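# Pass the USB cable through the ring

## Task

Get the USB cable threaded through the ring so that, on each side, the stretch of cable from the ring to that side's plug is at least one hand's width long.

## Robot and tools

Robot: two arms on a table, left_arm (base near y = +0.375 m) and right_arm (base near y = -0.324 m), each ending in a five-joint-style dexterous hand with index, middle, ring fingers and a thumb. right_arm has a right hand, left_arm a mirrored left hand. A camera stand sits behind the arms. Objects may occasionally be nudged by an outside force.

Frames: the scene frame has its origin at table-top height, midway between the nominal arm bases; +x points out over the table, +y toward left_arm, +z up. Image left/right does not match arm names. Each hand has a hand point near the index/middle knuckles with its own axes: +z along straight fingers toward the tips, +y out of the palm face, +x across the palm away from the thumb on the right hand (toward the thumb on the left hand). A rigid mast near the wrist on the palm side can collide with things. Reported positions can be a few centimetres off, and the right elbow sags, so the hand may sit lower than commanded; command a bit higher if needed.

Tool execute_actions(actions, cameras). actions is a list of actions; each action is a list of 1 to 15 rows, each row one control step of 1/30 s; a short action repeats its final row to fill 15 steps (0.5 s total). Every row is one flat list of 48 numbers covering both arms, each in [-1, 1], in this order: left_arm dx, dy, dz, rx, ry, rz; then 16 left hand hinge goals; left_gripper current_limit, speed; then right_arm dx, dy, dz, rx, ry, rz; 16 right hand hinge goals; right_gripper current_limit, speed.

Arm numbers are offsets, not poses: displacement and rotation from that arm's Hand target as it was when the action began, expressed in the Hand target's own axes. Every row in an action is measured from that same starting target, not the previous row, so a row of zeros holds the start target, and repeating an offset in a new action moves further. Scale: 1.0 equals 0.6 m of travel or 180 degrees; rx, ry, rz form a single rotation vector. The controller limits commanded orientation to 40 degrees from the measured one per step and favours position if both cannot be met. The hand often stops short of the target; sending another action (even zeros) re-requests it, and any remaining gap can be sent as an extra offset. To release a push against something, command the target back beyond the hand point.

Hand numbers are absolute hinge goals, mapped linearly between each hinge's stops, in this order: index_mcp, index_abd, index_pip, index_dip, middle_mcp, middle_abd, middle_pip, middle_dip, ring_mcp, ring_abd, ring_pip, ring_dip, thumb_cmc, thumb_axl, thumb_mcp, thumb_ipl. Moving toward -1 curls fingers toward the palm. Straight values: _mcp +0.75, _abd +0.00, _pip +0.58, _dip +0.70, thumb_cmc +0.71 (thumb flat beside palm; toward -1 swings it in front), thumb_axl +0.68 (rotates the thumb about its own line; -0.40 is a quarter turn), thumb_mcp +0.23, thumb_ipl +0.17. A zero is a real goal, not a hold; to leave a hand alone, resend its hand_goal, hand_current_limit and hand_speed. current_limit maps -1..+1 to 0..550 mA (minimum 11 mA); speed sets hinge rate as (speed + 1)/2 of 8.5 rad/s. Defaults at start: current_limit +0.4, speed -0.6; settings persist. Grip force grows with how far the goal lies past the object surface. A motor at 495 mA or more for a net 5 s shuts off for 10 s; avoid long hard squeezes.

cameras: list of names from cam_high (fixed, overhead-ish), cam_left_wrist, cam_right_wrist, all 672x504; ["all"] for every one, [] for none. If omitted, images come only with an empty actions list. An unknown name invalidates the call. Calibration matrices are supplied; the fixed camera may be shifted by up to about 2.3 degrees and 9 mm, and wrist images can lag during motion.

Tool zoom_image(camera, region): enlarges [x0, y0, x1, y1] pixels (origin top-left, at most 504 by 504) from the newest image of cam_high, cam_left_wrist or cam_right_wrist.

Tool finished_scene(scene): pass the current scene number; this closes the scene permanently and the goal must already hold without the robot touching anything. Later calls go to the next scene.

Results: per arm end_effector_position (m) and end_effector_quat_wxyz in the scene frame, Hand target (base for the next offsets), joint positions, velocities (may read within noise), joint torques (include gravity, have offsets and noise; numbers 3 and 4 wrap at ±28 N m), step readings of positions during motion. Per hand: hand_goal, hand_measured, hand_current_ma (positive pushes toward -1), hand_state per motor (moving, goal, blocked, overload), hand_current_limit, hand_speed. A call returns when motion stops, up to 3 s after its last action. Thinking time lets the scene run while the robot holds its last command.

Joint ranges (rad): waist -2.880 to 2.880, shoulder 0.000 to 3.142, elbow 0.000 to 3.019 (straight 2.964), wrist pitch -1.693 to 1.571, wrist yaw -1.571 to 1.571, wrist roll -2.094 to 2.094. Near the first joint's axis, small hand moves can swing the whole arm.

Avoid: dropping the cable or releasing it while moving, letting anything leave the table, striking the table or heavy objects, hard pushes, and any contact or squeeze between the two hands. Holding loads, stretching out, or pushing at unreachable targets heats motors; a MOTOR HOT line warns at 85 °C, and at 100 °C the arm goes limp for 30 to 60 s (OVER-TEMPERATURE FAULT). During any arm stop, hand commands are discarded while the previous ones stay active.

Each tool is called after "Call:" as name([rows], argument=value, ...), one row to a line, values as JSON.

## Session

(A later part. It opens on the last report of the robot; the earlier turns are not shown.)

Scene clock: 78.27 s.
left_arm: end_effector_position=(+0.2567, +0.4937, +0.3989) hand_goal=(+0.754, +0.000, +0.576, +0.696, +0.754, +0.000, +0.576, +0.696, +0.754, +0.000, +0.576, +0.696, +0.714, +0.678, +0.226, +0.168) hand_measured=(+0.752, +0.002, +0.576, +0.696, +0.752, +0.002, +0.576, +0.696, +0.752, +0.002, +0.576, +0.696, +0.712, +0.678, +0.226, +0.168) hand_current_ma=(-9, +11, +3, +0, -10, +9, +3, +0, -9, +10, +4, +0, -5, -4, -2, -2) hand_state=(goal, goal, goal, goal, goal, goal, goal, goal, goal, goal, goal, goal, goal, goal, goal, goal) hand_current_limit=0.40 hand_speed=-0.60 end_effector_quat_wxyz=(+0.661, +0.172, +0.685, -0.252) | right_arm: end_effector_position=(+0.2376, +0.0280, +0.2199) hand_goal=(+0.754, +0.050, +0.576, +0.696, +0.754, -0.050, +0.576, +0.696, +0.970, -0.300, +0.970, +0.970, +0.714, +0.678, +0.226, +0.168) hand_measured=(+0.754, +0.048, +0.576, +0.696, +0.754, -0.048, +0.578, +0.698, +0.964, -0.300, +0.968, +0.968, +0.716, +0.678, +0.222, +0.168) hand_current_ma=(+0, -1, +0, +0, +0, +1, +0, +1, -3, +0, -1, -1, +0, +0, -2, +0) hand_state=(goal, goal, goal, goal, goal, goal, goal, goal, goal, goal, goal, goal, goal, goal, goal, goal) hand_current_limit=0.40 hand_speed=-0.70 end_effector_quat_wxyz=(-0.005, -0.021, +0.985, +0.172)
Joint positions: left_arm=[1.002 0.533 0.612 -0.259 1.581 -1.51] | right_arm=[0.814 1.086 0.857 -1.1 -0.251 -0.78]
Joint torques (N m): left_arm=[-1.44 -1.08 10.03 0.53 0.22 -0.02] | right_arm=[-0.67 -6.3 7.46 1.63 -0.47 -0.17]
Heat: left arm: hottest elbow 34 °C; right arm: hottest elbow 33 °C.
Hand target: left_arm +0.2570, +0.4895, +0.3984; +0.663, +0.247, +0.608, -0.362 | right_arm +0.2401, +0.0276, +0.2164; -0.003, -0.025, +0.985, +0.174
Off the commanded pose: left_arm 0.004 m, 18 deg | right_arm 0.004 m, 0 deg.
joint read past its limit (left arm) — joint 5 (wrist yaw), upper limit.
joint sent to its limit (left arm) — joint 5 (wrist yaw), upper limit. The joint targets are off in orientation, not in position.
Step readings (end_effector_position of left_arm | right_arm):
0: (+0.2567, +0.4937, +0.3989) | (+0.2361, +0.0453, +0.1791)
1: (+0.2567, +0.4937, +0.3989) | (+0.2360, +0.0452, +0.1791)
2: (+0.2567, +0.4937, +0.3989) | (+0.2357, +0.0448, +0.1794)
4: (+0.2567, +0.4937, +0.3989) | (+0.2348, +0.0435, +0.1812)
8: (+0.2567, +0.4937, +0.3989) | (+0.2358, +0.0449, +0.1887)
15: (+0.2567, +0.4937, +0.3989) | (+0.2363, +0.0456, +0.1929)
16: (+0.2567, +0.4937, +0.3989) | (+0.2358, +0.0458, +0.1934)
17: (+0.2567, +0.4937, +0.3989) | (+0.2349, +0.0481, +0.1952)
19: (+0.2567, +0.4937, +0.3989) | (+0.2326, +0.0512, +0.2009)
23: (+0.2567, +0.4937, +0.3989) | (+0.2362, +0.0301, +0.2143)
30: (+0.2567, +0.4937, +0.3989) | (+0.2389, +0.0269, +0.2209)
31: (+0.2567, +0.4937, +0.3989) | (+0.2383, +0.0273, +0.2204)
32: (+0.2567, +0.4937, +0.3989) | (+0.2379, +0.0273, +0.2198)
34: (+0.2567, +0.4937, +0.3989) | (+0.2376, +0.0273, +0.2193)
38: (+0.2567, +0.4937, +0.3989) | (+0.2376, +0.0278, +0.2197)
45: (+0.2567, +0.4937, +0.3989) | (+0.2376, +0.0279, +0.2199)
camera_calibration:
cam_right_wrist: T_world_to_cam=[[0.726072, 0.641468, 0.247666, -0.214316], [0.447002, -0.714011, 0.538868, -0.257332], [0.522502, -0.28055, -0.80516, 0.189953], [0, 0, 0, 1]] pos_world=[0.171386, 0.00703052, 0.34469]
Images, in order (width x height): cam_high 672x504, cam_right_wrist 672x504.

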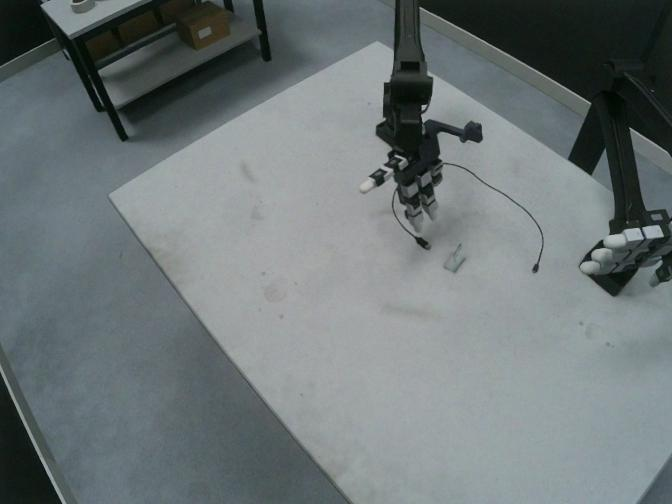

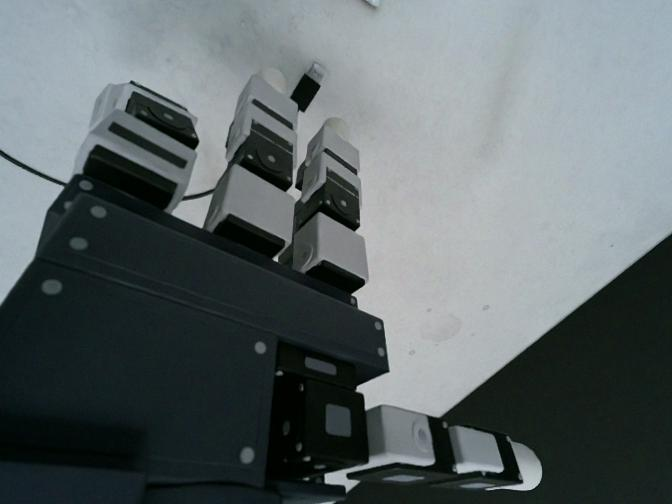

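Call:
execute_actions([
  [[0,0,0,0,0,0,0.754,0,0.576,0.696,0.754,0,0.576,0.696,0.754,0,0.576,0.696,0.714,0.678,0.226,0.168,0.4,-0.6,-0.0175,-0.0373,0.084,0,0,0,0.754,0.05,0.576,0.696,0.754,-0.05,0.576,0.696,0.97,-0.3,0.97,0.97,0.714,0.678,0.226,0.168,0.4,-0.7]],
], cameras=["cam_high","cam_right_wrist"])

Call:
zoom_image(camera="cam_right_wrist", region=[220, 0, 420, 160])

Call:
zoom_image(camera="cam_high", region=[390, 190, 480, 280])

Scene clock: 79.57 s.
left_arm: end_effector_position=(+0.2567, +0.4937, +0.3989) hand_goal=(+0.754, +0.000, +0.576, +0.696, +0.754, +0.000, +0.576, +0.696, +0.754, +0.000, +0.576, +0.696, +0.714, +0.678, +0.226, +0.168) hand_measured=(+0.752, +0.002, +0.576, +0.696, +0.752, +0.002, +0.576, +0.696, +0.752, +0.002, +0.576, +0.696, +0.712, +0.678, +0.226, +0.168) hand_current_ma=(-9, +11, +3, +0, -10, +9, +3, +0, -9, +10, +4, +0, -5, -4, -2, -2) hand_state=(goal, goal, goal, goal, goal, goal, goal, goal, goal, goal, goal, goal, goal, goal, goal, goal) hand_current_limit=0.40 hand_speed=-0.60 end_effector_quat_wxyz=(+0.661, +0.172, +0.685, -0.252) | right_arm: end_effector_position=(+0.2476, +0.0229, +0.1604) hand_goal=(+0.754, +0.050, +0.576, +0.696, +0.754, -0.050, +0.576, +0.696, +0.970, -0.300, +0.970, +0.970, +0.714, +0.678, +0.226, +0.168) hand_measured=(+0.754, +0.048, +0.576, +0.696, +0.754, -0.048, +0.578, +0.698, +0.966, -0.300, +0.968, +0.968, +0.716, +0.678, +0.222, +0.168) hand_current_ma=(+0, -1, +0, +0, +0, +1, +0, +1, -2, +0, -1, -1, +0, +0, -2, +0) hand_state=(goal, goal, goal, goal, goal, goal, goal, goal, goal, goal, goal, goal, goal, goal, goal, goal) hand_current_limit=0.40 hand_speed=-0.70 end_effector_quat_wxyz=(-0.008, -0.019, +0.985, +0.169)
Joint positions: left_arm=[1.002 0.533 0.612 -0.259 1.581 -1.51] | right_arm=[0.779 1.161 0.75 -0.936 -0.258 -0.814]
Joint torques (N m): left_arm=[-1.49 -1.08 10.02 0.53 0.22 -0.02] | right_arm=[-0.38 -5.83 7.53 1.52 -0.46 -0.18]
Heat: left arm: hottest elbow 34 °C; right arm: hottest elbow 33 °C.
Hand target: left_arm +0.2570, +0.4895, +0.3984; +0.663, +0.247, +0.608, -0.362 | right_arm +0.2508, +0.0242, +0.1612; -0.004, -0.025, +0.985, +0.173
Off the commanded pose: left_arm 0.004 m, 18 deg | right_arm 0.004 m, 1 deg.
joint read past its limit (left arm) — joint 5 (wrist yaw), upper limit.
joint sent to its limit (left arm) — joint 5 (wrist yaw), upper limit. The joint targets are off in orientation, not in position.
Step readings (end_effector_position of left_arm | right_arm):
0: (+0.2567, +0.4937, +0.3989) | (+0.2376, +0.0280, +0.2199)
1: (+0.2567, +0.4937, +0.3989) | (+0.2376, +0.0279, +0.2197)
2: (+0.2567, +0.4937, +0.3989) | (+0.2382, +0.0283, +0.2179)
4: (+0.2567, +0.4937, +0.3989) | (+0.2409, +0.0282, +0.2094)
8: (+0.2567, +0.4937, +0.3989) | (+0.2437, +0.0206, +0.1751)
15: (+0.2567, +0.4937, +0.3989) | (+0.2469, +0.0218, +0.1596)
camera_calibration:
cam_right_wrist: T_world_to_cam=[[0.729125, 0.641668, 0.237988, -0.202763], [0.449328, -0.711126, 0.540744, -0.234324], [0.516218, -0.287336, -0.806819, 0.137402], [0, 0, 0, 1]] pos_world=[0.182199, 0.00295307, 0.285823]
Images, in order (width x height): cam_high 672x504, cam_right_wrist 672x504.

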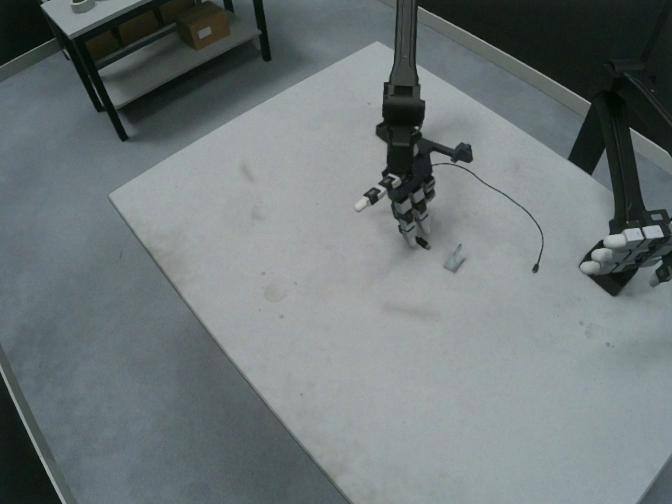

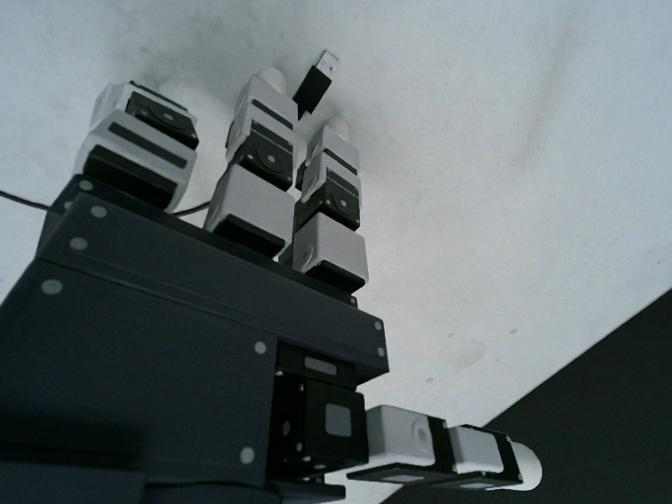

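Scaled by 2.520 from the camera's 672x504 image, which has a finer 960x720 frame.

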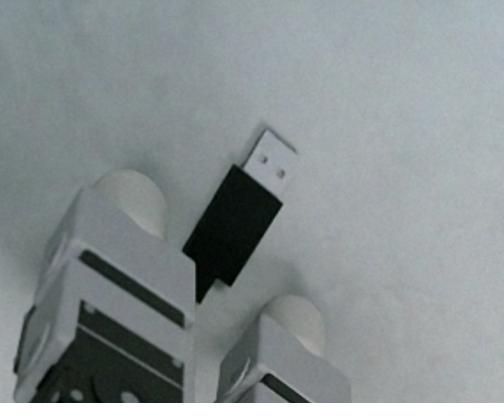

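Scaled by 5.600 from the camera's 672x504 image, which has a finer 960x720 frame.

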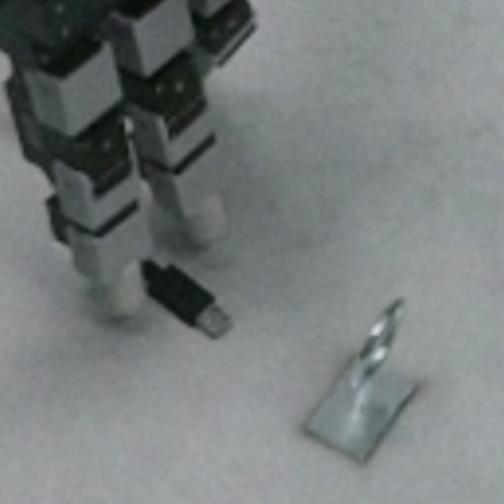

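Call:
execute_actions([
  [[0,0,0,0,0,0,0.754,0,0.576,0.696,0.754,0,0.576,0.696,0.754,0,0.576,0.696,0.714,0.678,0.226,0.168,0.4,-0.6,-0.0017,0.0037,0.0222,0,0,0,0.754,0.05,0.576,0.696,0.754,-0.05,0.576,0.696,0.97,-0.3,0.97,0.97,0.714,0.678,0.226,0.168,0.4,-0.7]],
], cameras=["cam_high","cam_right_wrist"])

Call:
zoom_image(camera="cam_right_wrist", region=[220, 0, 420, 160])

Scene clock: 80.67 s.
left_arm: end_effector_position=(+0.2567, +0.4937, +0.3989) hand_goal=(+0.754, +0.000, +0.576, +0.696, +0.754, +0.000, +0.576, +0.696, +0.754, +0.000, +0.576, +0.696, +0.714, +0.678, +0.226, +0.168) hand_measured=(+0.752, +0.002, +0.576, +0.696, +0.752, +0.002, +0.576, +0.696, +0.752, +0.002, +0.576, +0.696, +0.712, +0.678, +0.226, +0.168) hand_current_ma=(-9, +11, +3, +0, -10, +9, +3, +0, -9, +10, +4, +0, -5, -4, -2, -2) hand_state=(goal, goal, goal, goal, goal, goal, goal, goal, goal, goal, goal, goal, goal, goal, goal, goal) hand_current_limit=0.40 hand_speed=-0.60 end_effector_quat_wxyz=(+0.661, +0.172, +0.685, -0.252) | right_arm: end_effector_position=(+0.2535, +0.0286, +0.1549) hand_goal=(+0.754, +0.050, +0.576, +0.696, +0.754, -0.050, +0.576, +0.696, +0.970, -0.300, +0.970, +0.970, +0.714, +0.678, +0.226, +0.168) hand_measured=(+0.754, +0.048, +0.576, +0.696, +0.754, -0.048, +0.578, +0.698, +0.966, -0.300, +0.968, +0.968, +0.716, +0.678, +0.222, +0.168) hand_current_ma=(+0, -1, +0, +0, +0, +1, +0, +1, -2, +0, -1, -1, +0, +0, -2, +0) hand_state=(goal, goal, goal, goal, goal, goal, goal, goal, goal, goal, goal, goal, goal, goal, goal, goal) hand_current_limit=0.40 hand_speed=-0.70 end_effector_quat_wxyz=(-0.002, -0.021, +0.984, +0.175)
Joint positions: left_arm=[1.002 0.533 0.612 -0.259 1.581 -1.51] | right_arm=[0.779 1.185 0.747 -0.891 -0.258 -0.814]
Joint torques (N m): left_arm=[-1.49 -1.08 10.04 0.57 0.21 -0.02] | right_arm=[0.79 -6.01 6.98 1.65 -0.34 -0.11]
Heat: left arm: hottest elbow 34 °C; right arm: hottest elbow 34 °C.
Hand target: left_arm +0.2570, +0.4895, +0.3984; +0.663, +0.247, +0.608, -0.362 | right_arm +0.2516, +0.0309, +0.1496; -0.003, -0.025, +0.984, +0.174
Off the commanded pose: left_arm 0.004 m, 18 deg | right_arm 0.006 m, 1 deg.
joint read past its limit (left arm) — joint 5 (wrist yaw), upper limit.
joint sent to its limit (left arm) — joint 5 (wrist yaw), upper limit. The joint targets are off in orientation, not in position.
Step readings (end_effector_position of left_arm | right_arm):
0: (+0.2567, +0.4937, +0.3989) | (+0.2476, +0.0229, +0.1605)
1: (+0.2567, +0.4937, +0.3989) | (+0.2476, +0.0229, +0.1605)
2: (+0.2567, +0.4937, +0.3989) | (+0.2481, +0.0234, +0.1608)
4: (+0.2567, +0.4937, +0.3989) | (+0.2501, +0.0253, +0.1612)
8: (+0.2567, +0.4937, +0.3989) | (+0.2533, +0.0284, +0.1581)
15: (+0.2567, +0.4937, +0.3989) | (+0.2534, +0.0285, +0.1548)
camera_calibration:
cam_right_wrist: T_world_to_cam=[[0.72581, 0.638971, 0.254787, -0.211188], [0.442829, -0.717439, 0.537758, -0.227612], [0.526406, -0.277483, -0.803679, 0.128231], [0, 0, 0, 1]] pos_world=[0.186574, 0.0072277, 0.279265]
Images, in order (width x height): cam_high 672x504, cam_right_wrist 672x504.

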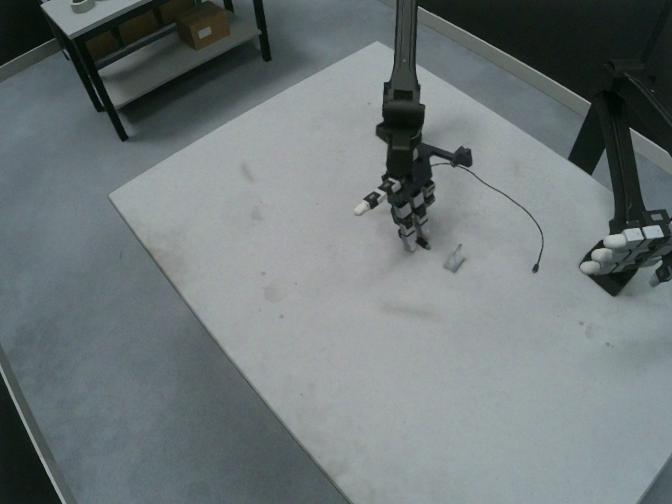

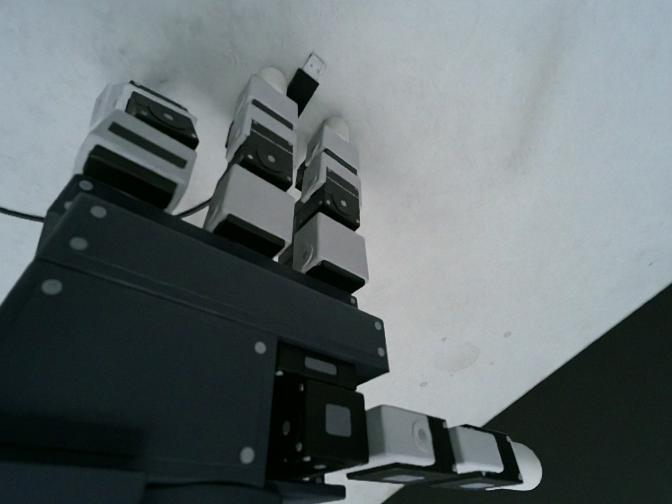

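Scaled by 2.520 from the camera's 672x504 image, which has a finer 960x720 frame.

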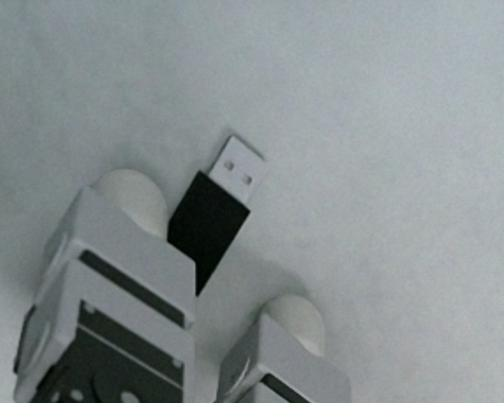

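Call:
execute_actions([
  [[0,0,0,0,0,0,0.754,0,0.576,0.696,0.754,0,0.576,0.696,0.754,0,0.576,0.696,0.714,0.678,0.226,0.168,0.4,-0.6,0.01,-0.009,0.002,0,0,0,0.754,0.05,0.576,0.696,0.754,-0.05,0.576,0.696,0.97,-0.3,0.97,0.97,0.714,0.678,0.226,0.168,0.4,-0.7]],
], cameras=["cam_high","cam_right_wrist"])

Call:
zoom_image(camera="cam_right_wrist", region=[220, 0, 420, 160])

Scene clock: 81.67 s.
left_arm: end_effector_position=(+0.2567, +0.4937, +0.3989) hand_goal=(+0.754, +0.000, +0.576, +0.696, +0.754, +0.000, +0.576, +0.696, +0.754, +0.000, +0.576, +0.696, +0.714, +0.678, +0.226, +0.168) hand_measured=(+0.752, +0.002, +0.576, +0.696, +0.752, +0.002, +0.576, +0.696, +0.752, +0.002, +0.576, +0.696, +0.712, +0.678, +0.226, +0.168) hand_current_ma=(-9, +11, +3, +0, -10, +9, +3, +0, -9, +10, +4, +0, -5, -4, -2, -2) hand_state=(goal, goal, goal, goal, goal, goal, goal, goal, goal, goal, goal, goal, goal, goal, goal, goal) hand_current_limit=0.40 hand_speed=-0.60 end_effector_quat_wxyz=(+0.661, +0.172, +0.685, -0.252) | right_arm: end_effector_position=(+0.2516, +0.0267, +0.1526) hand_goal=(+0.754, +0.050, +0.576, +0.696, +0.754, -0.050, +0.576, +0.696, +0.970, -0.300, +0.970, +0.970, +0.714, +0.678, +0.226, +0.168) hand_measured=(+0.752, +0.054, +0.574, +0.696, +0.754, -0.048, +0.578, +0.698, +0.966, -0.300, +0.968, +0.968, +0.716, +0.678, +0.222, +0.168) hand_current_ma=(-1, +1, +0, +0, +0, +1, +0, +1, -2, +0, -1, -1, +0, +0, -2, +0) hand_state=(goal, goal, goal, goal, goal, goal, goal, goal, goal, goal, goal, goal, goal, goal, goal, goal) hand_current_limit=0.40 hand_speed=-0.70 end_effector_quat_wxyz=(+0.000, -0.021, +0.984, +0.176)
Joint positions: left_arm=[1.002 0.533 0.612 -0.259 1.581 -1.51] | right_arm=[0.779 1.179 0.734 -0.88 -0.258 -0.814]
Joint torques (N m): left_arm=[-1.44 -0.91 10.04 0.57 0.22 -0.01] | right_arm=[0.97 -6.48 6.49 1.35 -0.36 -0.04]
Heat: left arm: hottest elbow 34 °C; right arm: hottest elbow 33 °C.
Hand target: left_arm +0.2570, +0.4895, +0.3984; +0.663, +0.247, +0.608, -0.362 | right_arm +0.2458, +0.0260, +0.1465; -0.004, -0.025, +0.985, +0.174
Off the commanded pose: left_arm 0.004 m, 18 deg | right_arm 0.008 m, 1 deg.
joint read past its limit (left arm) — joint 5 (wrist yaw), upper limit.
joint sent to its limit (left arm) — joint 5 (wrist yaw), upper limit. The joint targets are off in orientation, not in position.
Step readings (end_effector_position of left_arm | right_arm):
0: (+0.2567, +0.4937, +0.3989) | (+0.2535, +0.0286, +0.1549)
1: (+0.2567, +0.4937, +0.3989) | (+0.2535, +0.0286, +0.1549)
2: (+0.2567, +0.4937, +0.3989) | (+0.2534, +0.0285, +0.1545)
4: (+0.2567, +0.4937, +0.3989) | (+0.2526, +0.0277, +0.1526)
8: (+0.2567, +0.4937, +0.3989) | (+0.2519, +0.0270, +0.1527)
15: (+0.2567, +0.4937, +0.3989) | (+0.2516, +0.0267, +0.1525)
camera_calibration:
cam_right_wrist: T_world_to_cam=[[0.725039, 0.638207, 0.258864, -0.208332], [0.440994, -0.718922, 0.537285, -0.226307], [0.529002, -0.275395, -0.802692, 0.125862], [0, 0, 0, 1]] pos_world=[0.184267, 0.00492291, 0.27655]
Images, in order (width x height): cam_high 672x504, cam_right_wrist 672x504.

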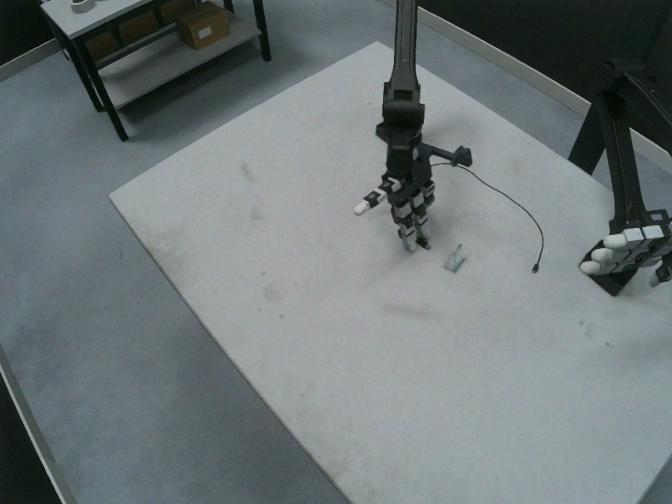

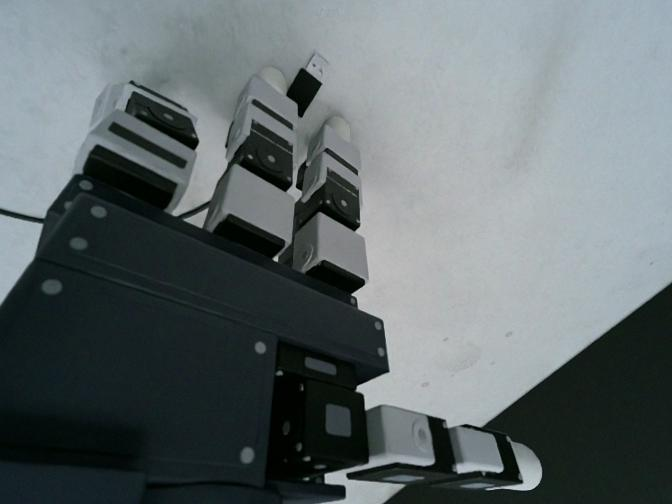

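Scaled by 2.520 from the camera's 672x504 image, which has a finer 960x720 frame.

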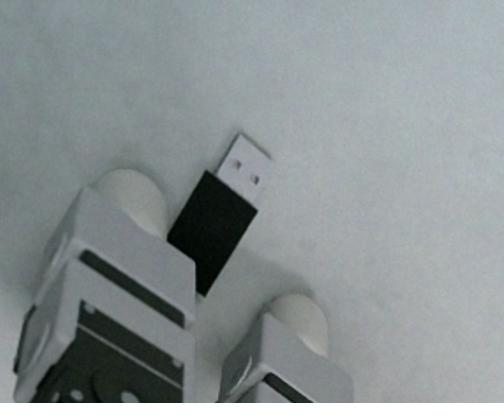

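Call:
execute_actions([
  [[0,0,0,0,0,0,0.754,0,0.576,0.696,0.754,0,0.576,0.696,0.754,0,0.576,0.696,0.714,0.678,0.226,0.168,0.4,-0.6,0,0,0,0,0,0,0.754,-0.08,0.576,0.696,0.754,-0.0,0.576,0.696,0.97,-0.3,0.97,0.97,0.714,0.678,0.226,0.168,0.4,-0.8]],
  [[0,0,0,0,0,0,0.754,0,0.576,0.696,0.754,0,0.576,0.696,0.754,0,0.576,0.696,0.714,0.678,0.226,0.168,0.4,-0.6,0,0,0,0,0,0,0.754,-0.22,0.576,0.696,0.754,0.2,0.576,0.696,0.97,-0.3,0.97,0.97,0.714,0.678,0.226,0.168,0.4,-0.85]],
  [[0,0,0,0,0,0,0.754,0,0.576,0.696,0.754,0,0.576,0.696,0.754,0,0.576,0.696,0.714,0.678,0.226,0.168,0.4,-0.6,0,0,0,0,0,0,0.754,-0.22,0.576,0.696,0.754,0.2,0.576,0.696,0.97,-0.3,0.97,0.97,0.714,0.678,0.226,0.168,0.4,-0.85]],
], cameras=["cam_high","cam_right_wrist"])

Call:
zoom_image(camera="cam_right_wrist", region=[220, 0, 420, 160])

Scene clock: 83.53 s.
left_arm: end_effector_position=(+0.2567, +0.4937, +0.3989) hand_goal=(+0.754, +0.000, +0.576, +0.696, +0.754, +0.000, +0.576, +0.696, +0.754, +0.000, +0.576, +0.696, +0.714, +0.678, +0.226, +0.168) hand_measured=(+0.752, +0.002, +0.576, +0.696, +0.752, +0.002, +0.576, +0.696, +0.752, +0.002, +0.576, +0.696, +0.712, +0.678, +0.226, +0.168) hand_current_ma=(-9, +11, +3, +0, -10, +9, +3, +0, -9, +10, +4, +0, -5, -4, -2, -2) hand_state=(goal, goal, goal, goal, goal, goal, goal, goal, goal, goal, goal, goal, goal, goal, goal, goal) hand_current_limit=0.40 hand_speed=-0.60 end_effector_quat_wxyz=(+0.661, +0.172, +0.685, -0.252) | right_arm: end_effector_position=(+0.2519, +0.0266, +0.1521) hand_goal=(+0.754, -0.220, +0.576, +0.696, +0.754, +0.200, +0.576, +0.696, +0.970, -0.300, +0.970, +0.970, +0.714, +0.678, +0.226, +0.168) hand_measured=(+0.750, -0.094, +0.574, +0.696, +0.754, +0.034, +0.578, +0.698, +0.966, -0.300, +0.968, +0.968, +0.716, +0.678, +0.222, +0.168) hand_current_ma=(-2, +285, +0, +0, +0, -385, +0, +1, -2, +0, -1, -1, +0, +0, -2, +0) hand_state=(goal, blocked, goal, goal, goal, blocked, goal, goal, goal, goal, goal, goal, goal, goal, goal, goal) hand_current_limit=0.40 hand_speed=-0.85 end_effector_quat_wxyz=(+0.001, -0.021, +0.984, +0.176)
Joint positions: left_arm=[1.002 0.533 0.612 -0.259 1.581 -1.51] | right_arm=[0.779 1.179 0.732 -0.877 -0.256 -0.814]
Joint torques (N m): left_arm=[-1.38 -1.03 10.06 0.57 0.22 -0.02] | right_arm=[0.56 -6.48 6.24 1.24 -0.43 -0.15]
Heat: left arm: hottest elbow 34 °C; right arm: hottest elbow 33 °C.
Hand target: left_arm +0.2570, +0.4895, +0.3984; +0.663, +0.247, +0.608, -0.362 | right_arm +0.2458, +0.0259, +0.1464; -0.004, -0.025, +0.985, +0.173
Off the commanded pose: left_arm 0.004 m, 18 deg | right_arm 0.008 m, 1 deg.
joint read past its limit (left arm) — joint 5 (wrist yaw), upper limit.
joint sent to its limit (left arm) — joint 5 (wrist yaw), upper limit. The joint targets are off in orientation, not in position.
Step readings (end_effector_position of left_arm | right_arm):
0: (+0.2567, +0.4937, +0.3989) | (+0.2516, +0.0267, +0.1526)
1: (+0.2567, +0.4937, +0.3989) | (+0.2516, +0.0267, +0.1526)
2: (+0.2567, +0.4937, +0.3989) | (+0.2516, +0.0267, +0.1526)
4: (+0.2567, +0.4937, +0.3989) | (+0.2522, +0.0269, +0.1527)
8: (+0.2567, +0.4937, +0.3989) | (+0.2521, +0.0268, +0.1524)
15: (+0.2567, +0.4937, +0.3989) | (+0.2521, +0.0268, +0.1524)
16: (+0.2567, +0.4937, +0.3989) | (+0.2521, +0.0268, +0.1524)
17: (+0.2567, +0.4937, +0.3989) | (+0.2521, +0.0268, +0.1524)
19: (+0.2567, +0.4937, +0.3989) | (+0.2519, +0.0266, +0.1521)
23: (+0.2567, +0.4937, +0.3989) | (+0.2519, +0.0266, +0.1521)
30: (+0.2567, +0.4937, +0.3989) | (+0.2519, +0.0266, +0.1521)
31: (+0.2567, +0.4937, +0.3989) | (+0.2519, +0.0266, +0.1521)
32: (+0.2567, +0.4937, +0.3989) | (+0.2519, +0.0266, +0.1521)
34: (+0.2567, +0.4937, +0.3989) | (+0.2519, +0.0266, +0.1521)
38: (+0.2567, +0.4937, +0.3989) | (+0.2519, +0.0266, +0.1521)
45: (+0.2567, +0.4937, +0.3989) | (+0.2519, +0.0266, +0.1521)
camera_calibration:
cam_right_wrist: T_world_to_cam=[[0.724697, 0.637986, 0.260362, -0.208521], [0.439631, -0.71904, 0.538243, -0.22599], [0.530602, -0.2756, -0.801565, 0.124771], [0, 0, 0, 1]] pos_world=[0.184263, 0.00492429, 0.275941]
Images, in order (width x height): cam_high 672x504, cam_right_wrist 672x504.

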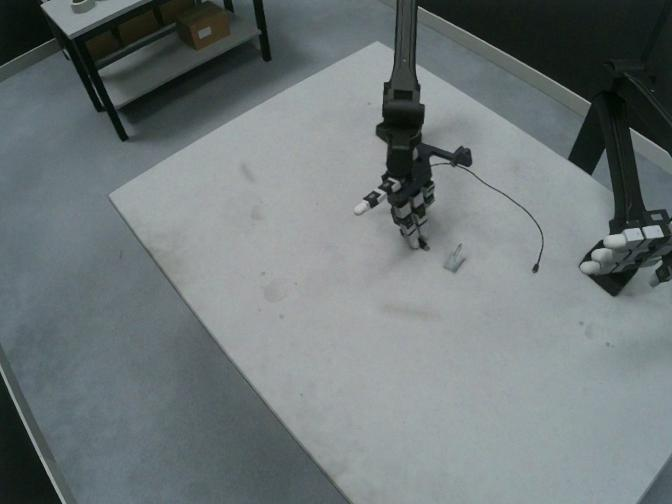

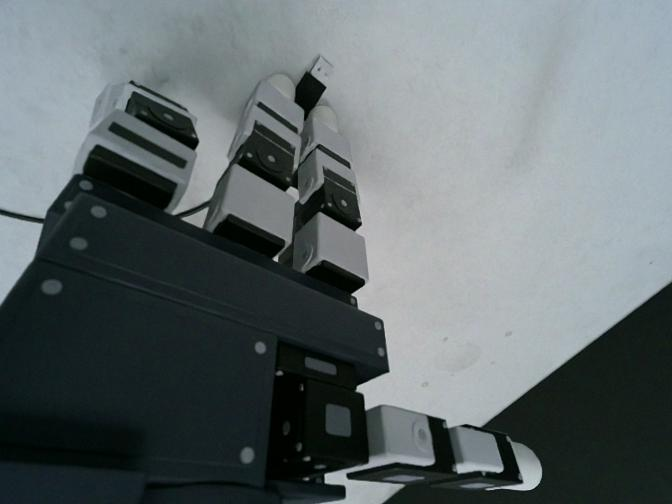

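Scaled by 2.520 from the camera's 672x504 image, which has a finer 960x720 frame.

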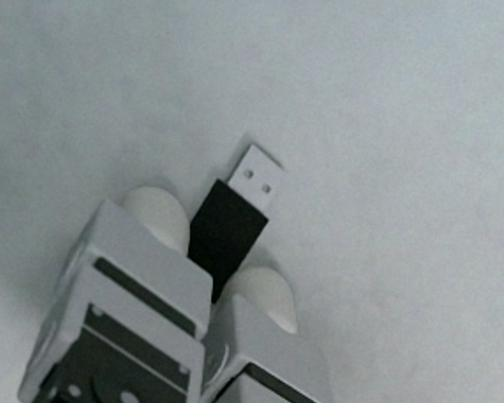

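Call:
execute_actions([
  [[0,0,0,0.0776,0.0421,0.1308,0.754,0,0.576,0.696,0.754,0,0.576,0.696,0.754,0,0.576,0.696,0.714,0.678,0.226,0.168,0.4,-0.6,0,0.0283,-0.0783,0,0,0,0.754,-0.22,0.576,0.696,0.754,0.2,0.576,0.696,0.97,-0.3,0.97,0.97,0.714,0.678,0.226,0.168,0.4,-0.85]],
  [[0,0,0,0.0776,0.0421,0.1308,0.754,0,0.576,0.696,0.754,0,0.576,0.696,0.754,0,0.576,0.696,0.714,0.678,0.226,0.168,0.4,-0.6,0,0.0283,-0.0783,0,0,0,0.754,-0.22,0.576,0.696,0.754,0.2,0.576,0.696,0.97,-0.3,0.97,0.97,0.714,0.678,0.226,0.168,0.4,-0.85]],
  [[0,0,0,0.0776,0.0421,0.1308,0.754,0,0.576,0.696,0.754,0,0.576,0.696,0.754,0,0.576,0.696,0.714,0.678,0.226,0.168,0.4,-0.6,0,0,0,0,0,0,0.754,-0.22,0.576,0.696,0.754,0.2,0.576,0.696,0.97,-0.3,0.97,0.97,0.714,0.678,0.226,0.168,0.4,-0.85]],
  [[0,0,0,0.0776,0.0421,0.1308,0.754,0,0.576,0.696,0.754,0,0.576,0.696,0.754,0,0.576,0.696,0.714,0.678,0.226,0.168,0.4,-0.6,0,0,0,0,0,0,0.754,-0.22,0.576,0.696,0.754,0.2,0.576,0.696,0.97,-0.3,0.97,0.97,0.714,0.678,0.226,0.168,0.4,-0.85]],
], cameras=["all"])

Call:
zoom_image(camera="cam_right_wrist", region=[220, 0, 420, 160])

Call:
zoom_image(camera="cam_high", region=[390, 190, 480, 280])

Scene clock: 87.10 s.
left_arm: end_effector_position=(+0.2543, +0.4909, +0.3838) hand_goal=(+0.754, +0.000, +0.576, +0.696, +0.754, +0.000, +0.576, +0.696, +0.754, +0.000, +0.576, +0.696, +0.714, +0.678, +0.226, +0.168) hand_measured=(+0.762, +0.002, +0.576, +0.696, +0.762, +0.002, +0.576, +0.696, +0.762, +0.002, +0.576, +0.696, +0.720, +0.678, +0.226, +0.168) hand_current_ma=(+37, +11, +3, +0, +39, +9, +3, +0, +36, +10, +4, +0, +30, -4, -2, -2) hand_state=(goal, goal, goal, goal, goal, goal, goal, goal, goal, goal, goal, goal, goal, goal, goal, goal) hand_current_limit=0.40 hand_speed=-0.60 end_effector_quat_wxyz=(+0.624, +0.630, +0.323, +0.331) | right_arm: end_effector_position=(+0.2403, +0.0159, +0.2275) hand_goal=(+0.754, -0.220, +0.576, +0.696, +0.754, +0.200, +0.576, +0.696, +0.970, -0.300, +0.970, +0.970, +0.714, +0.678, +0.226, +0.168) hand_measured=(+0.748, -0.094, +0.572, +0.694, +0.758, +0.036, +0.576, +0.698, +0.966, -0.300, +0.968, +0.968, +0.716, +0.678, +0.222, +0.168) hand_current_ma=(-3, +285, -1, +0, +2, -385, +0, +0, -2, +0, -1, -1, +0, +0, -2, +0) hand_state=(goal, blocked, goal, goal, goal, blocked, goal, goal, goal, goal, goal, goal, goal, goal, goal, goal) hand_current_limit=0.40 hand_speed=-0.85 end_effector_quat_wxyz=(-0.013, -0.019, +0.986, +0.163)
Joint positions: left_arm=[1.002 0.985 0.316 0.938 1.58 -0.255] | right_arm=[0.78 1.076 0.88 -1.166 -0.257 -0.814]
Joint torques (N m): left_arm=[-1.38 -3.49 10.39 1.55 -0.35 0.27] | right_arm=[0.79 -5.48 11.14 0.58 -0.44 -0.02]
Heat: left arm: hottest elbow 34 °C; right arm: hottest elbow 34 °C.
Hand target: left_arm +0.2570, +0.4895, +0.3983; +0.463, +0.839, +0.248, +0.142 | right_arm +0.2457, +0.0258, +0.2466; -0.003, -0.025, +0.984, +0.174
Off the commanded pose: left_arm 0.015 m, 46 deg; orientation clipped; orientation clipped at the end of an earlier action of this call | right_arm 0.022 m, 2 deg.
joint sent to its limit (left arm) — joint 5 (wrist yaw), upper limit. The joint targets are off in orientation, not in position.
Step readings (end_effector_position of left_arm | right_arm):
0: (+0.2567, +0.4937, +0.3989) | (+0.2519, +0.0266, +0.1521)
1: (+0.2567, +0.4937, +0.3984) | (+0.2519, +0.0266, +0.1522)
2: (+0.2568, +0.4939, +0.3979) | (+0.2510, +0.0258, +0.1521)
4: (+0.2564, +0.4933, +0.3952) | (+0.2456, +0.0206, +0.1520)
8: (+0.2542, +0.4900, +0.3828) | (+0.2367, +0.0124, +0.1589)
15: (+0.2548, +0.4910, +0.3903) | (+0.2395, +0.0151, +0.1747)
16: (+0.2548, +0.4910, +0.3916) | (+0.2395, +0.0151, +0.1750)
17: (+0.2548, +0.4910, +0.3932) | (+0.2386, +0.0143, +0.1757)
19: (+0.2545, +0.4905, +0.3949) | (+0.2365, +0.0122, +0.1813)
23: (+0.2536, +0.4892, +0.3878) | (+0.2386, +0.0143, +0.2082)
30: (+0.2559, +0.4926, +0.3892) | (+0.2413, +0.0169, +0.2283)
31: (+0.2560, +0.4927, +0.3903) | (+0.2409, +0.0165, +0.2280)
32: (+0.2558, +0.4924, +0.3919) | (+0.2407, +0.0163, +0.2278)
34: (+0.2552, +0.4916, +0.3943) | (+0.2404, +0.0161, +0.2276)
38: (+0.2562, +0.4932, +0.3890) | (+0.2403, +0.0159, +0.2275)
45: (+0.2579, +0.4958, +0.3889) | (+0.2403, +0.0159, +0.2275)
46: (+0.2577, +0.4955, +0.3898) | (+0.2403, +0.0159, +0.2275)
47: (+0.2572, +0.4948, +0.3911) | (+0.2403, +0.0159, +0.2275)
49: (+0.2568, +0.4944, +0.3933) | (+0.2403, +0.0159, +0.2275)
53: (+0.2587, +0.4971, +0.3885) | (+0.2403, +0.0159, +0.2275)
60: (+0.2579, +0.4960, +0.3831) | (+0.2403, +0.0159, +0.2275)
camera_calibration:
cam_left_wrist: T_world_to_cam=[[-0.479203, -0.611889, -0.629251, 0.62709], [-0.334302, 0.790132, -0.513744, -0.148636], [0.811546, -0.035828, -0.58319, 0.159393], [0, 0, 0, 1]] pos_world=[0.121459, 0.506862, 0.411192]
cam_right_wrist: T_world_to_cam=[[0.730878, 0.644921, 0.223369, -0.206049], [0.455211, -0.704476, 0.544515, -0.274654], [0.508527, -0.296295, -0.808461, 0.195669], [0, 0, 0, 1]] pos_world=[0.176119, -0.00262637, 0.353769]

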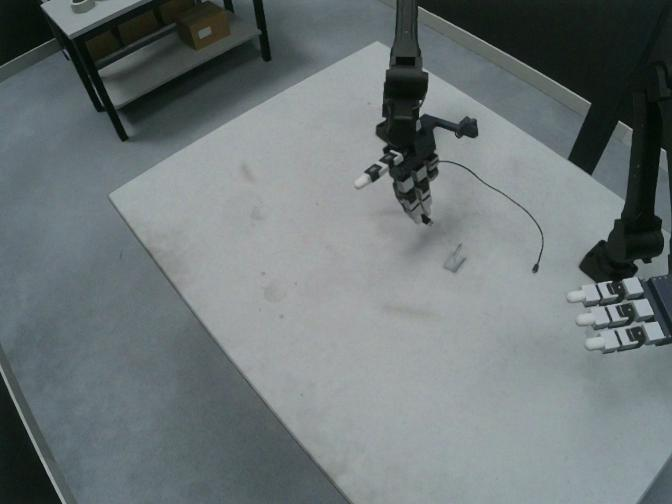

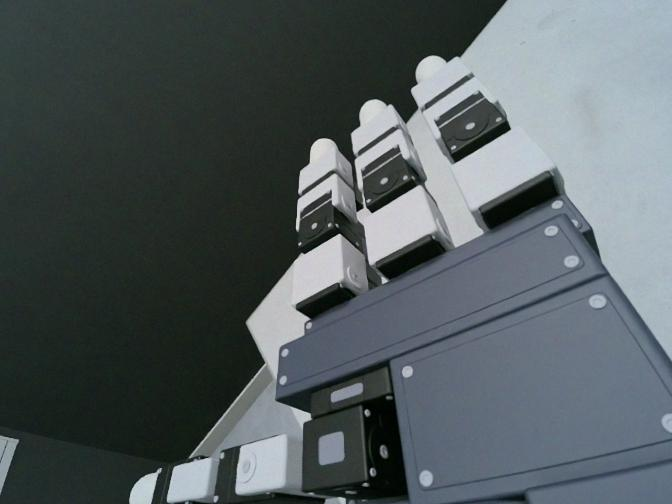

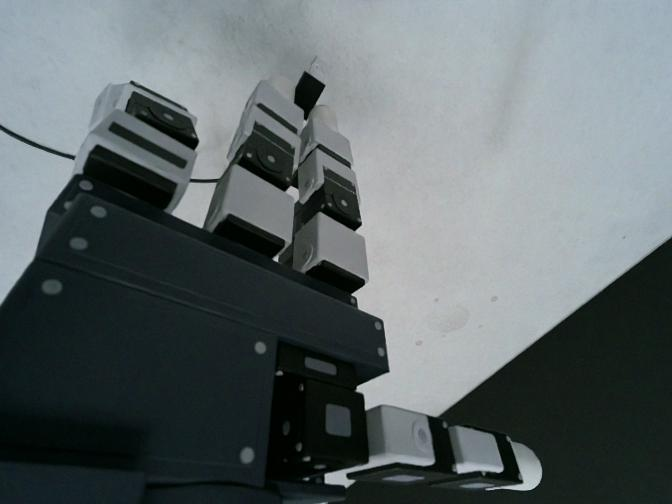

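Scaled by 2.520 from the camera's 672x504 image, which has a finer 960x720 frame.

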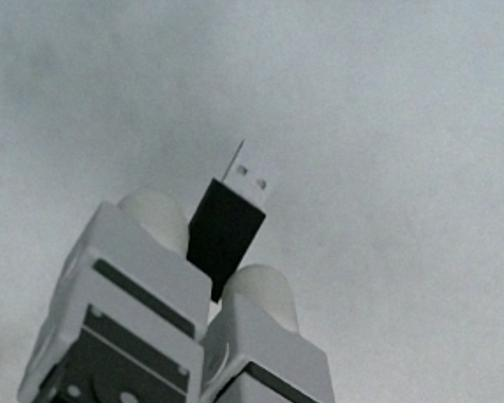

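Scaled by 5.600 from the camera's 672x504 image, which has a finer 960x720 frame.

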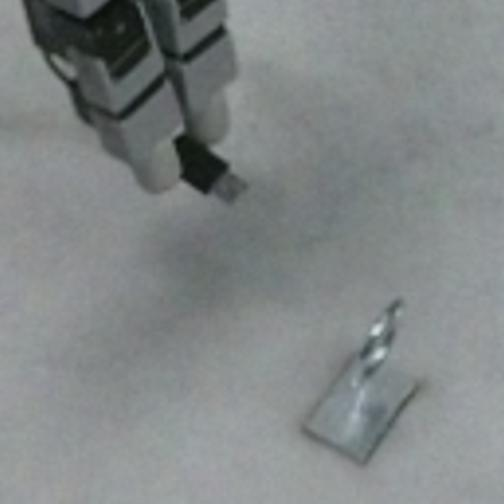

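Call:
execute_actions([
  [[-0.0512,0.0297,0.0674,0,0,0,0.754,0,0.576,0.696,0.754,0,0.576,0.696,0.754,0,0.576,0.696,0.714,0.678,0.226,0.168,0.4,-0.6,0,0,0,0,0,0,0.754,-0.22,0.576,0.696,0.754,0.2,0.576,0.696,0.97,-0.3,0.97,0.97,0.714,0.678,0.226,0.168,0.4,-0.85]],
  [[-0.0512,0.0297,0.0674,0,0,0,0.754,0,0.576,0.696,0.754,0,0.576,0.696,0.754,0,0.576,0.696,0.714,0.678,0.226,0.168,0.4,-0.6,0,0,0,0,0,0,0.754,-0.22,0.576,0.696,0.754,0.2,0.576,0.696,0.97,-0.3,0.97,0.97,0.714,0.678,0.226,0.168,0.4,-0.85]],
  [[-0.0512,0.0297,0.0674,0,0,0,0.754,0,0.576,0.696,0.754,0,0.576,0.696,0.754,0,0.576,0.696,0.714,0.678,0.226,0.168,0.4,-0.6,0,0,0,0,0,0,0.754,-0.22,0.576,0.696,0.754,0.2,0.576,0.696,0.97,-0.3,0.97,0.97,0.714,0.678,0.226,0.168,0.4,-0.85]],
  [[0,0,0,0.0712,-0.0591,0.0436,0.754,0,0.576,0.696,0.754,0,0.576,0.696,0.754,0,0.576,0.696,0.714,0.678,0.226,0.168,0.4,-0.6,0,0,0,0,0,0,0.754,-0.22,0.576,0.696,0.754,0.2,0.576,0.696,0.97,-0.3,0.97,0.97,0.714,0.678,0.226,0.168,0.4,-0.85]],
], cameras=["all"])

Scene clock: 90.00 s.
left_arm: end_effector_position=(+0.2519, +0.3331, +0.3711) hand_goal=(+0.754, +0.000, +0.576, +0.696, +0.754, +0.000, +0.576, +0.696, +0.754, +0.000, +0.576, +0.696, +0.714, +0.678, +0.226, +0.168) hand_measured=(+0.762, +0.002, +0.576, +0.696, +0.762, +0.002, +0.576, +0.696, +0.762, +0.002, +0.576, +0.696, +0.722, +0.678, +0.226, +0.168) hand_current_ma=(+42, +7, +3, +0, +44, +6, +3, +0, +40, +7, +4, +0, +33, -4, +0, -2) hand_state=(goal, goal, goal, goal, goal, goal, goal, goal, goal, goal, goal, goal, goal, goal, goal, goal) hand_current_limit=0.40 hand_speed=-0.60 end_effector_quat_wxyz=(+0.685, +0.687, +0.171, +0.171) | right_arm: end_effector_position=(+0.2403, +0.0159, +0.2275) hand_goal=(+0.754, -0.220, +0.576, +0.696, +0.754, +0.200, +0.576, +0.696, +0.970, -0.300, +0.970, +0.970, +0.714, +0.678, +0.226, +0.168) hand_measured=(+0.748, -0.094, +0.572, +0.694, +0.758, +0.036, +0.576, +0.698, +0.966, -0.300, +0.968, +0.968, +0.716, +0.678, +0.222, +0.168) hand_current_ma=(-3, +285, -1, +0, +2, -385, +0, +0, -2, +0, -1, -1, +0, +0, -2, +0) hand_state=(goal, blocked, goal, goal, goal, blocked, goal, goal, goal, goal, goal, goal, goal, goal, goal, goal) hand_current_limit=0.40 hand_speed=-0.85 end_effector_quat_wxyz=(-0.013, -0.019, +0.986, +0.163)
Joint positions: left_arm=[0.529 0.91 0.236 0.965 1.58 -0.29] | right_arm=[0.78 1.076 0.88 -1.166 -0.257 -0.814]
Joint torques (N m): left_arm=[-1.49 -2.43 9.18 1.61 -0.36 0.21] | right_arm=[0.32 -5.83 11.02 0.49 -0.41 -0.09]
Heat: left arm: hottest elbow 34 °C; right arm: hottest elbow 35 °C.
Hand target: left_arm +0.2518, +0.3293, +0.3784; +0.419, +0.890, +0.163, +0.080 | right_arm +0.2457, +0.0258, +0.2466; -0.003, -0.025, +0.984, +0.174
Off the commanded pose: left_arm 0.008 m, 46 deg; orientation clipped | right_arm 0.022 m, 2 deg.
joint sent to its limit (left arm) — joint 5 (wrist yaw), upper limit. The joint targets are off in orientation, not in position.
Step readings (end_effector_position of left_arm | right_arm):
0: (+0.2542, +0.4909, +0.3838) | (+0.2403, +0.0159, +0.2275)
1: (+0.2543, +0.4906, +0.3838) | (+0.2403, +0.0159, +0.2275)
2: (+0.2546, +0.4891, +0.3841) | (+0.2403, +0.0159, +0.2275)
4: (+0.2563, +0.4795, +0.3855) | (+0.2403, +0.0159, +0.2275)
8: (+0.2566, +0.4532, +0.3876) | (+0.2403, +0.0159, +0.2275)
15: (+0.2564, +0.4428, +0.3879) | (+0.2403, +0.0159, +0.2275)
16: (+0.2565, +0.4425, +0.3879) | (+0.2403, +0.0159, +0.2275)
17: (+0.2566, +0.4399, +0.3875) | (+0.2403, +0.0159, +0.2275)
19: (+0.2560, +0.4284, +0.3859) | (+0.2403, +0.0159, +0.2275)
23: (+0.2517, +0.3975, +0.3820) | (+0.2403, +0.0159, +0.2275)
30: (+0.2517, +0.3864, +0.3818) | (+0.2403, +0.0159, +0.2275)
31: (+0.2518, +0.3860, +0.3818) | (+0.2403, +0.0159, +0.2275)
32: (+0.2519, +0.3836, +0.3816) | (+0.2403, +0.0159, +0.2275)
34: (+0.2516, +0.3723, +0.3808) | (+0.2403, +0.0159, +0.2275)
38: (+0.2473, +0.3434, +0.3776) | (+0.2403, +0.0159, +0.2275)
45: (+0.2469, +0.3318, +0.3769) | (+0.2403, +0.0159, +0.2275)
46: (+0.2470, +0.3317, +0.3769) | (+0.2403, +0.0159, +0.2275)
47: (+0.2472, +0.3316, +0.3766) | (+0.2403, +0.0159, +0.2275)
49: (+0.2485, +0.3318, +0.3752) | (+0.2403, +0.0159, +0.2275)
53: (+0.2517, +0.3331, +0.3714) | (+0.2403, +0.0159, +0.2275)
60: (+0.2521, +0.3332, +0.3709) | (+0.2403, +0.0159, +0.2275)
camera_calibration:
cam_left_wrist: T_world_to_cam=[[-0.712673, -0.330998, -0.618496, 0.482603], [0.0553159, 0.852419, -0.519925, -0.147806], [0.699312, -0.404749, -0.589187, 0.301725], [0, 0, 0, 1]] pos_world=[0.141114, 0.407856, 0.399412]
cam_right_wrist: T_world_to_cam=[[0.730878, 0.644921, 0.223369, -0.206049], [0.455211, -0.704476, 0.544515, -0.274654], [0.508527, -0.296295, -0.808461, 0.195669], [0, 0, 0, 1]] pos_world=[0.176119, -0.00262637, 0.353769]

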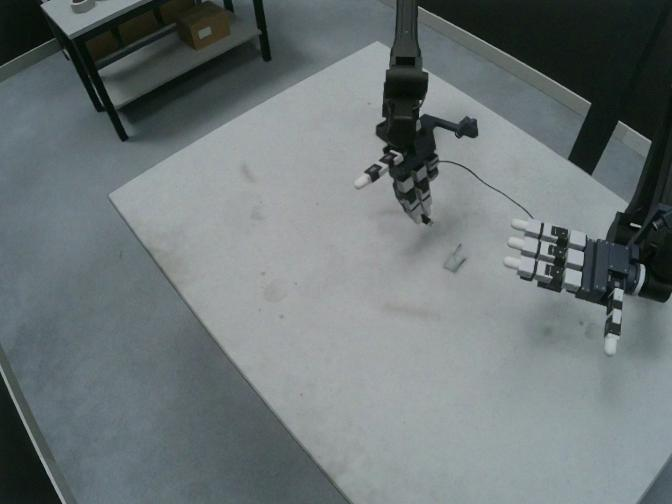

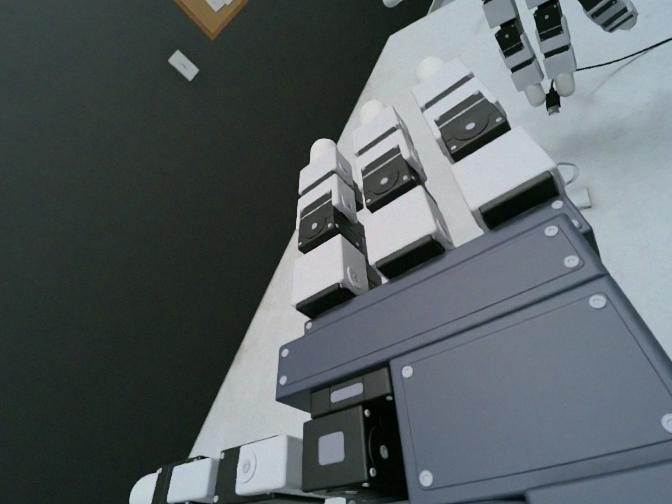

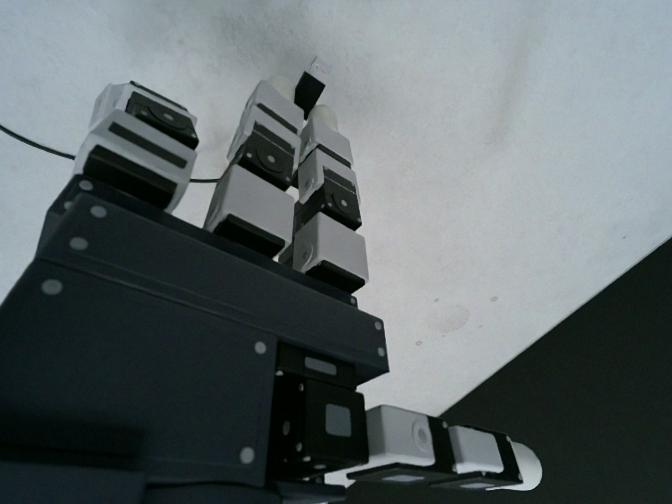

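Call:
execute_actions([
  [[-0.0458,-0.0463,0.0679,0,0,0,0.754,0,0.576,0.696,0.754,0,0.576,0.696,0.754,0,0.576,0.696,0.714,0.678,0.226,0.168,0.4,-0.6,0,0,0,0,0,0,0.754,-0.22,0.576,0.696,0.754,0.2,0.576,0.696,0.97,-0.3,0.97,0.97,0.714,0.678,0.226,0.168,0.4,-0.85]],
  [[-0.0458,-0.0463,0.0679,0,0,0,0.754,0,0.576,0.696,0.754,0,0.576,0.696,0.754,0,0.576,0.696,0.714,0.678,0.226,0.168,0.4,-0.6,0,0,0,0,0,0,0.754,-0.22,0.576,0.696,0.754,0.2,0.576,0.696,0.97,-0.3,0.97,0.97,0.714,0.678,0.226,0.168,0.4,-0.85]],
], cameras=["cam_high","cam_left_wrist"])

Scene clock: 92.00 s.
left_arm: end_effector_position=(+0.2114, +0.2876, +0.2793) hand_goal=(+0.754, +0.000, +0.576, +0.696, +0.754, +0.000, +0.576, +0.696, +0.754, +0.000, +0.576, +0.696, +0.714, +0.678, +0.226, +0.168) hand_measured=(+0.764, +0.002, +0.576, +0.696, +0.764, +0.002, +0.576, +0.696, +0.762, +0.002, +0.576, +0.696, +0.722, +0.678, +0.226, +0.168) hand_current_ma=(+45, +7, +3, +0, +46, +5, +3, +0, +42, +6, +4, +0, +39, -4, +0, -2) hand_state=(goal, goal, goal, goal, goal, goal, goal, goal, goal, goal, goal, goal, goal, goal, goal, goal) hand_current_limit=0.40 hand_speed=-0.60 end_effector_quat_wxyz=(+0.698, +0.691, +0.150, +0.114) | right_arm: end_effector_position=(+0.2403, +0.0159, +0.2275) hand_goal=(+0.754, -0.220, +0.576, +0.696, +0.754, +0.200, +0.576, +0.696, +0.970, -0.300, +0.970, +0.970, +0.714, +0.678, +0.226, +0.168) hand_measured=(+0.748, -0.094, +0.572, +0.694, +0.758, +0.036, +0.576, +0.698, +0.966, -0.300, +0.968, +0.968, +0.716, +0.678, +0.222, +0.168) hand_current_ma=(-3, +285, -1, +0, +2, -385, +0, +0, -2, +0, -1, -1, +0, +0, -2, +0) hand_state=(goal, blocked, goal, goal, goal, blocked, goal, goal, goal, goal, goal, goal, goal, goal, goal, goal) hand_current_limit=0.40 hand_speed=-0.85 end_effector_quat_wxyz=(-0.013, -0.019, +0.986, +0.163)
Joint positions: left_arm=[0.418 1.126 0.038 1.084 1.58 -0.049] | right_arm=[0.78 1.076 0.88 -1.166 -0.257 -0.814]
Joint torques (N m): left_arm=[-1.55 -2.55 6.12 1.73 0.04 0.23] | right_arm=[0.67 -5.89 11.12 0.53 -0.43 -0.07]
Heat: left arm: hottest elbow 34 °C; right arm: hottest elbow 35 °C.
Hand target: left_arm +0.2108, +0.2842, +0.2834; +0.419, +0.890, +0.163, +0.080 | right_arm +0.2457, +0.0258, +0.2466; -0.003, -0.025, +0.984, +0.174
Off the commanded pose: left_arm 0.005 m, 40 deg | right_arm 0.022 m, 2 deg.
joint sent to its limit (left arm) — joint 5 (wrist yaw), upper limit. The joint targets are off in orientation, not in position.
Step readings (end_effector_position of left_arm | right_arm):
0: (+0.2518, +0.3331, +0.3712) | (+0.2403, +0.0159, +0.2275)
1: (+0.2517, +0.3329, +0.3712) | (+0.2403, +0.0159, +0.2275)
2: (+0.2507, +0.3317, +0.3701) | (+0.2403, +0.0159, +0.2275)
4: (+0.2466, +0.3269, +0.3625) | (+0.2403, +0.0159, +0.2275)
8: (+0.2372, +0.3158, +0.3364) | (+0.2403, +0.0159, +0.2275)
15: (+0.2339, +0.3115, +0.3280) | (+0.2403, +0.0159, +0.2275)
16: (+0.2335, +0.3113, +0.3277) | (+0.2403, +0.0159, +0.2275)
17: (+0.2322, +0.3098, +0.3262) | (+0.2403, +0.0159, +0.2275)
19: (+0.2277, +0.3051, +0.3167) | (+0.2403, +0.0159, +0.2275)
23: (+0.2166, +0.2935, +0.2889) | (+0.2403, +0.0159, +0.2275)
30: (+0.2134, +0.2888, +0.2792) | (+0.2403, +0.0159, +0.2275)
camera_calibration:
cam_left_wrist: T_world_to_cam=[[-0.77422, -0.261943, -0.576168, 0.363201], [0.124909, 0.829196, -0.544822, -0.155565], [0.620469, -0.493781, -0.609261, 0.305413], [0, 0, 0, 1]] pos_world=[0.111129, 0.374939, 0.310586]
Images, in order (width x height): cam_high 672x504, cam_left_wrist 672x504.

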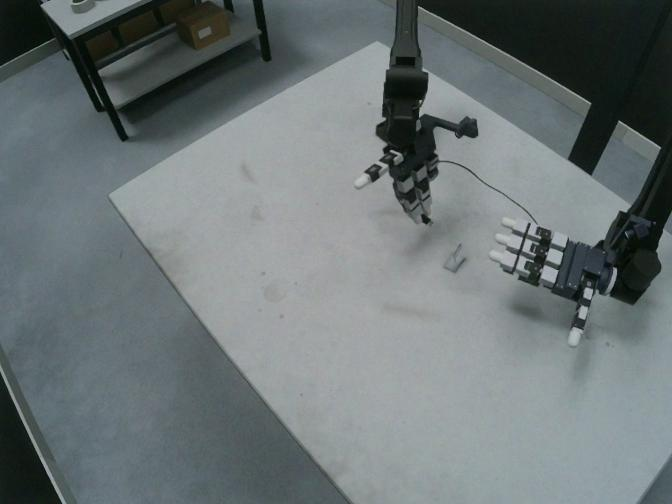

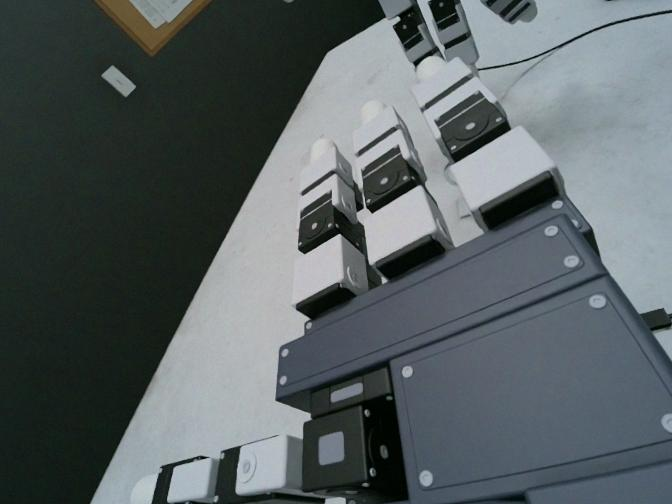

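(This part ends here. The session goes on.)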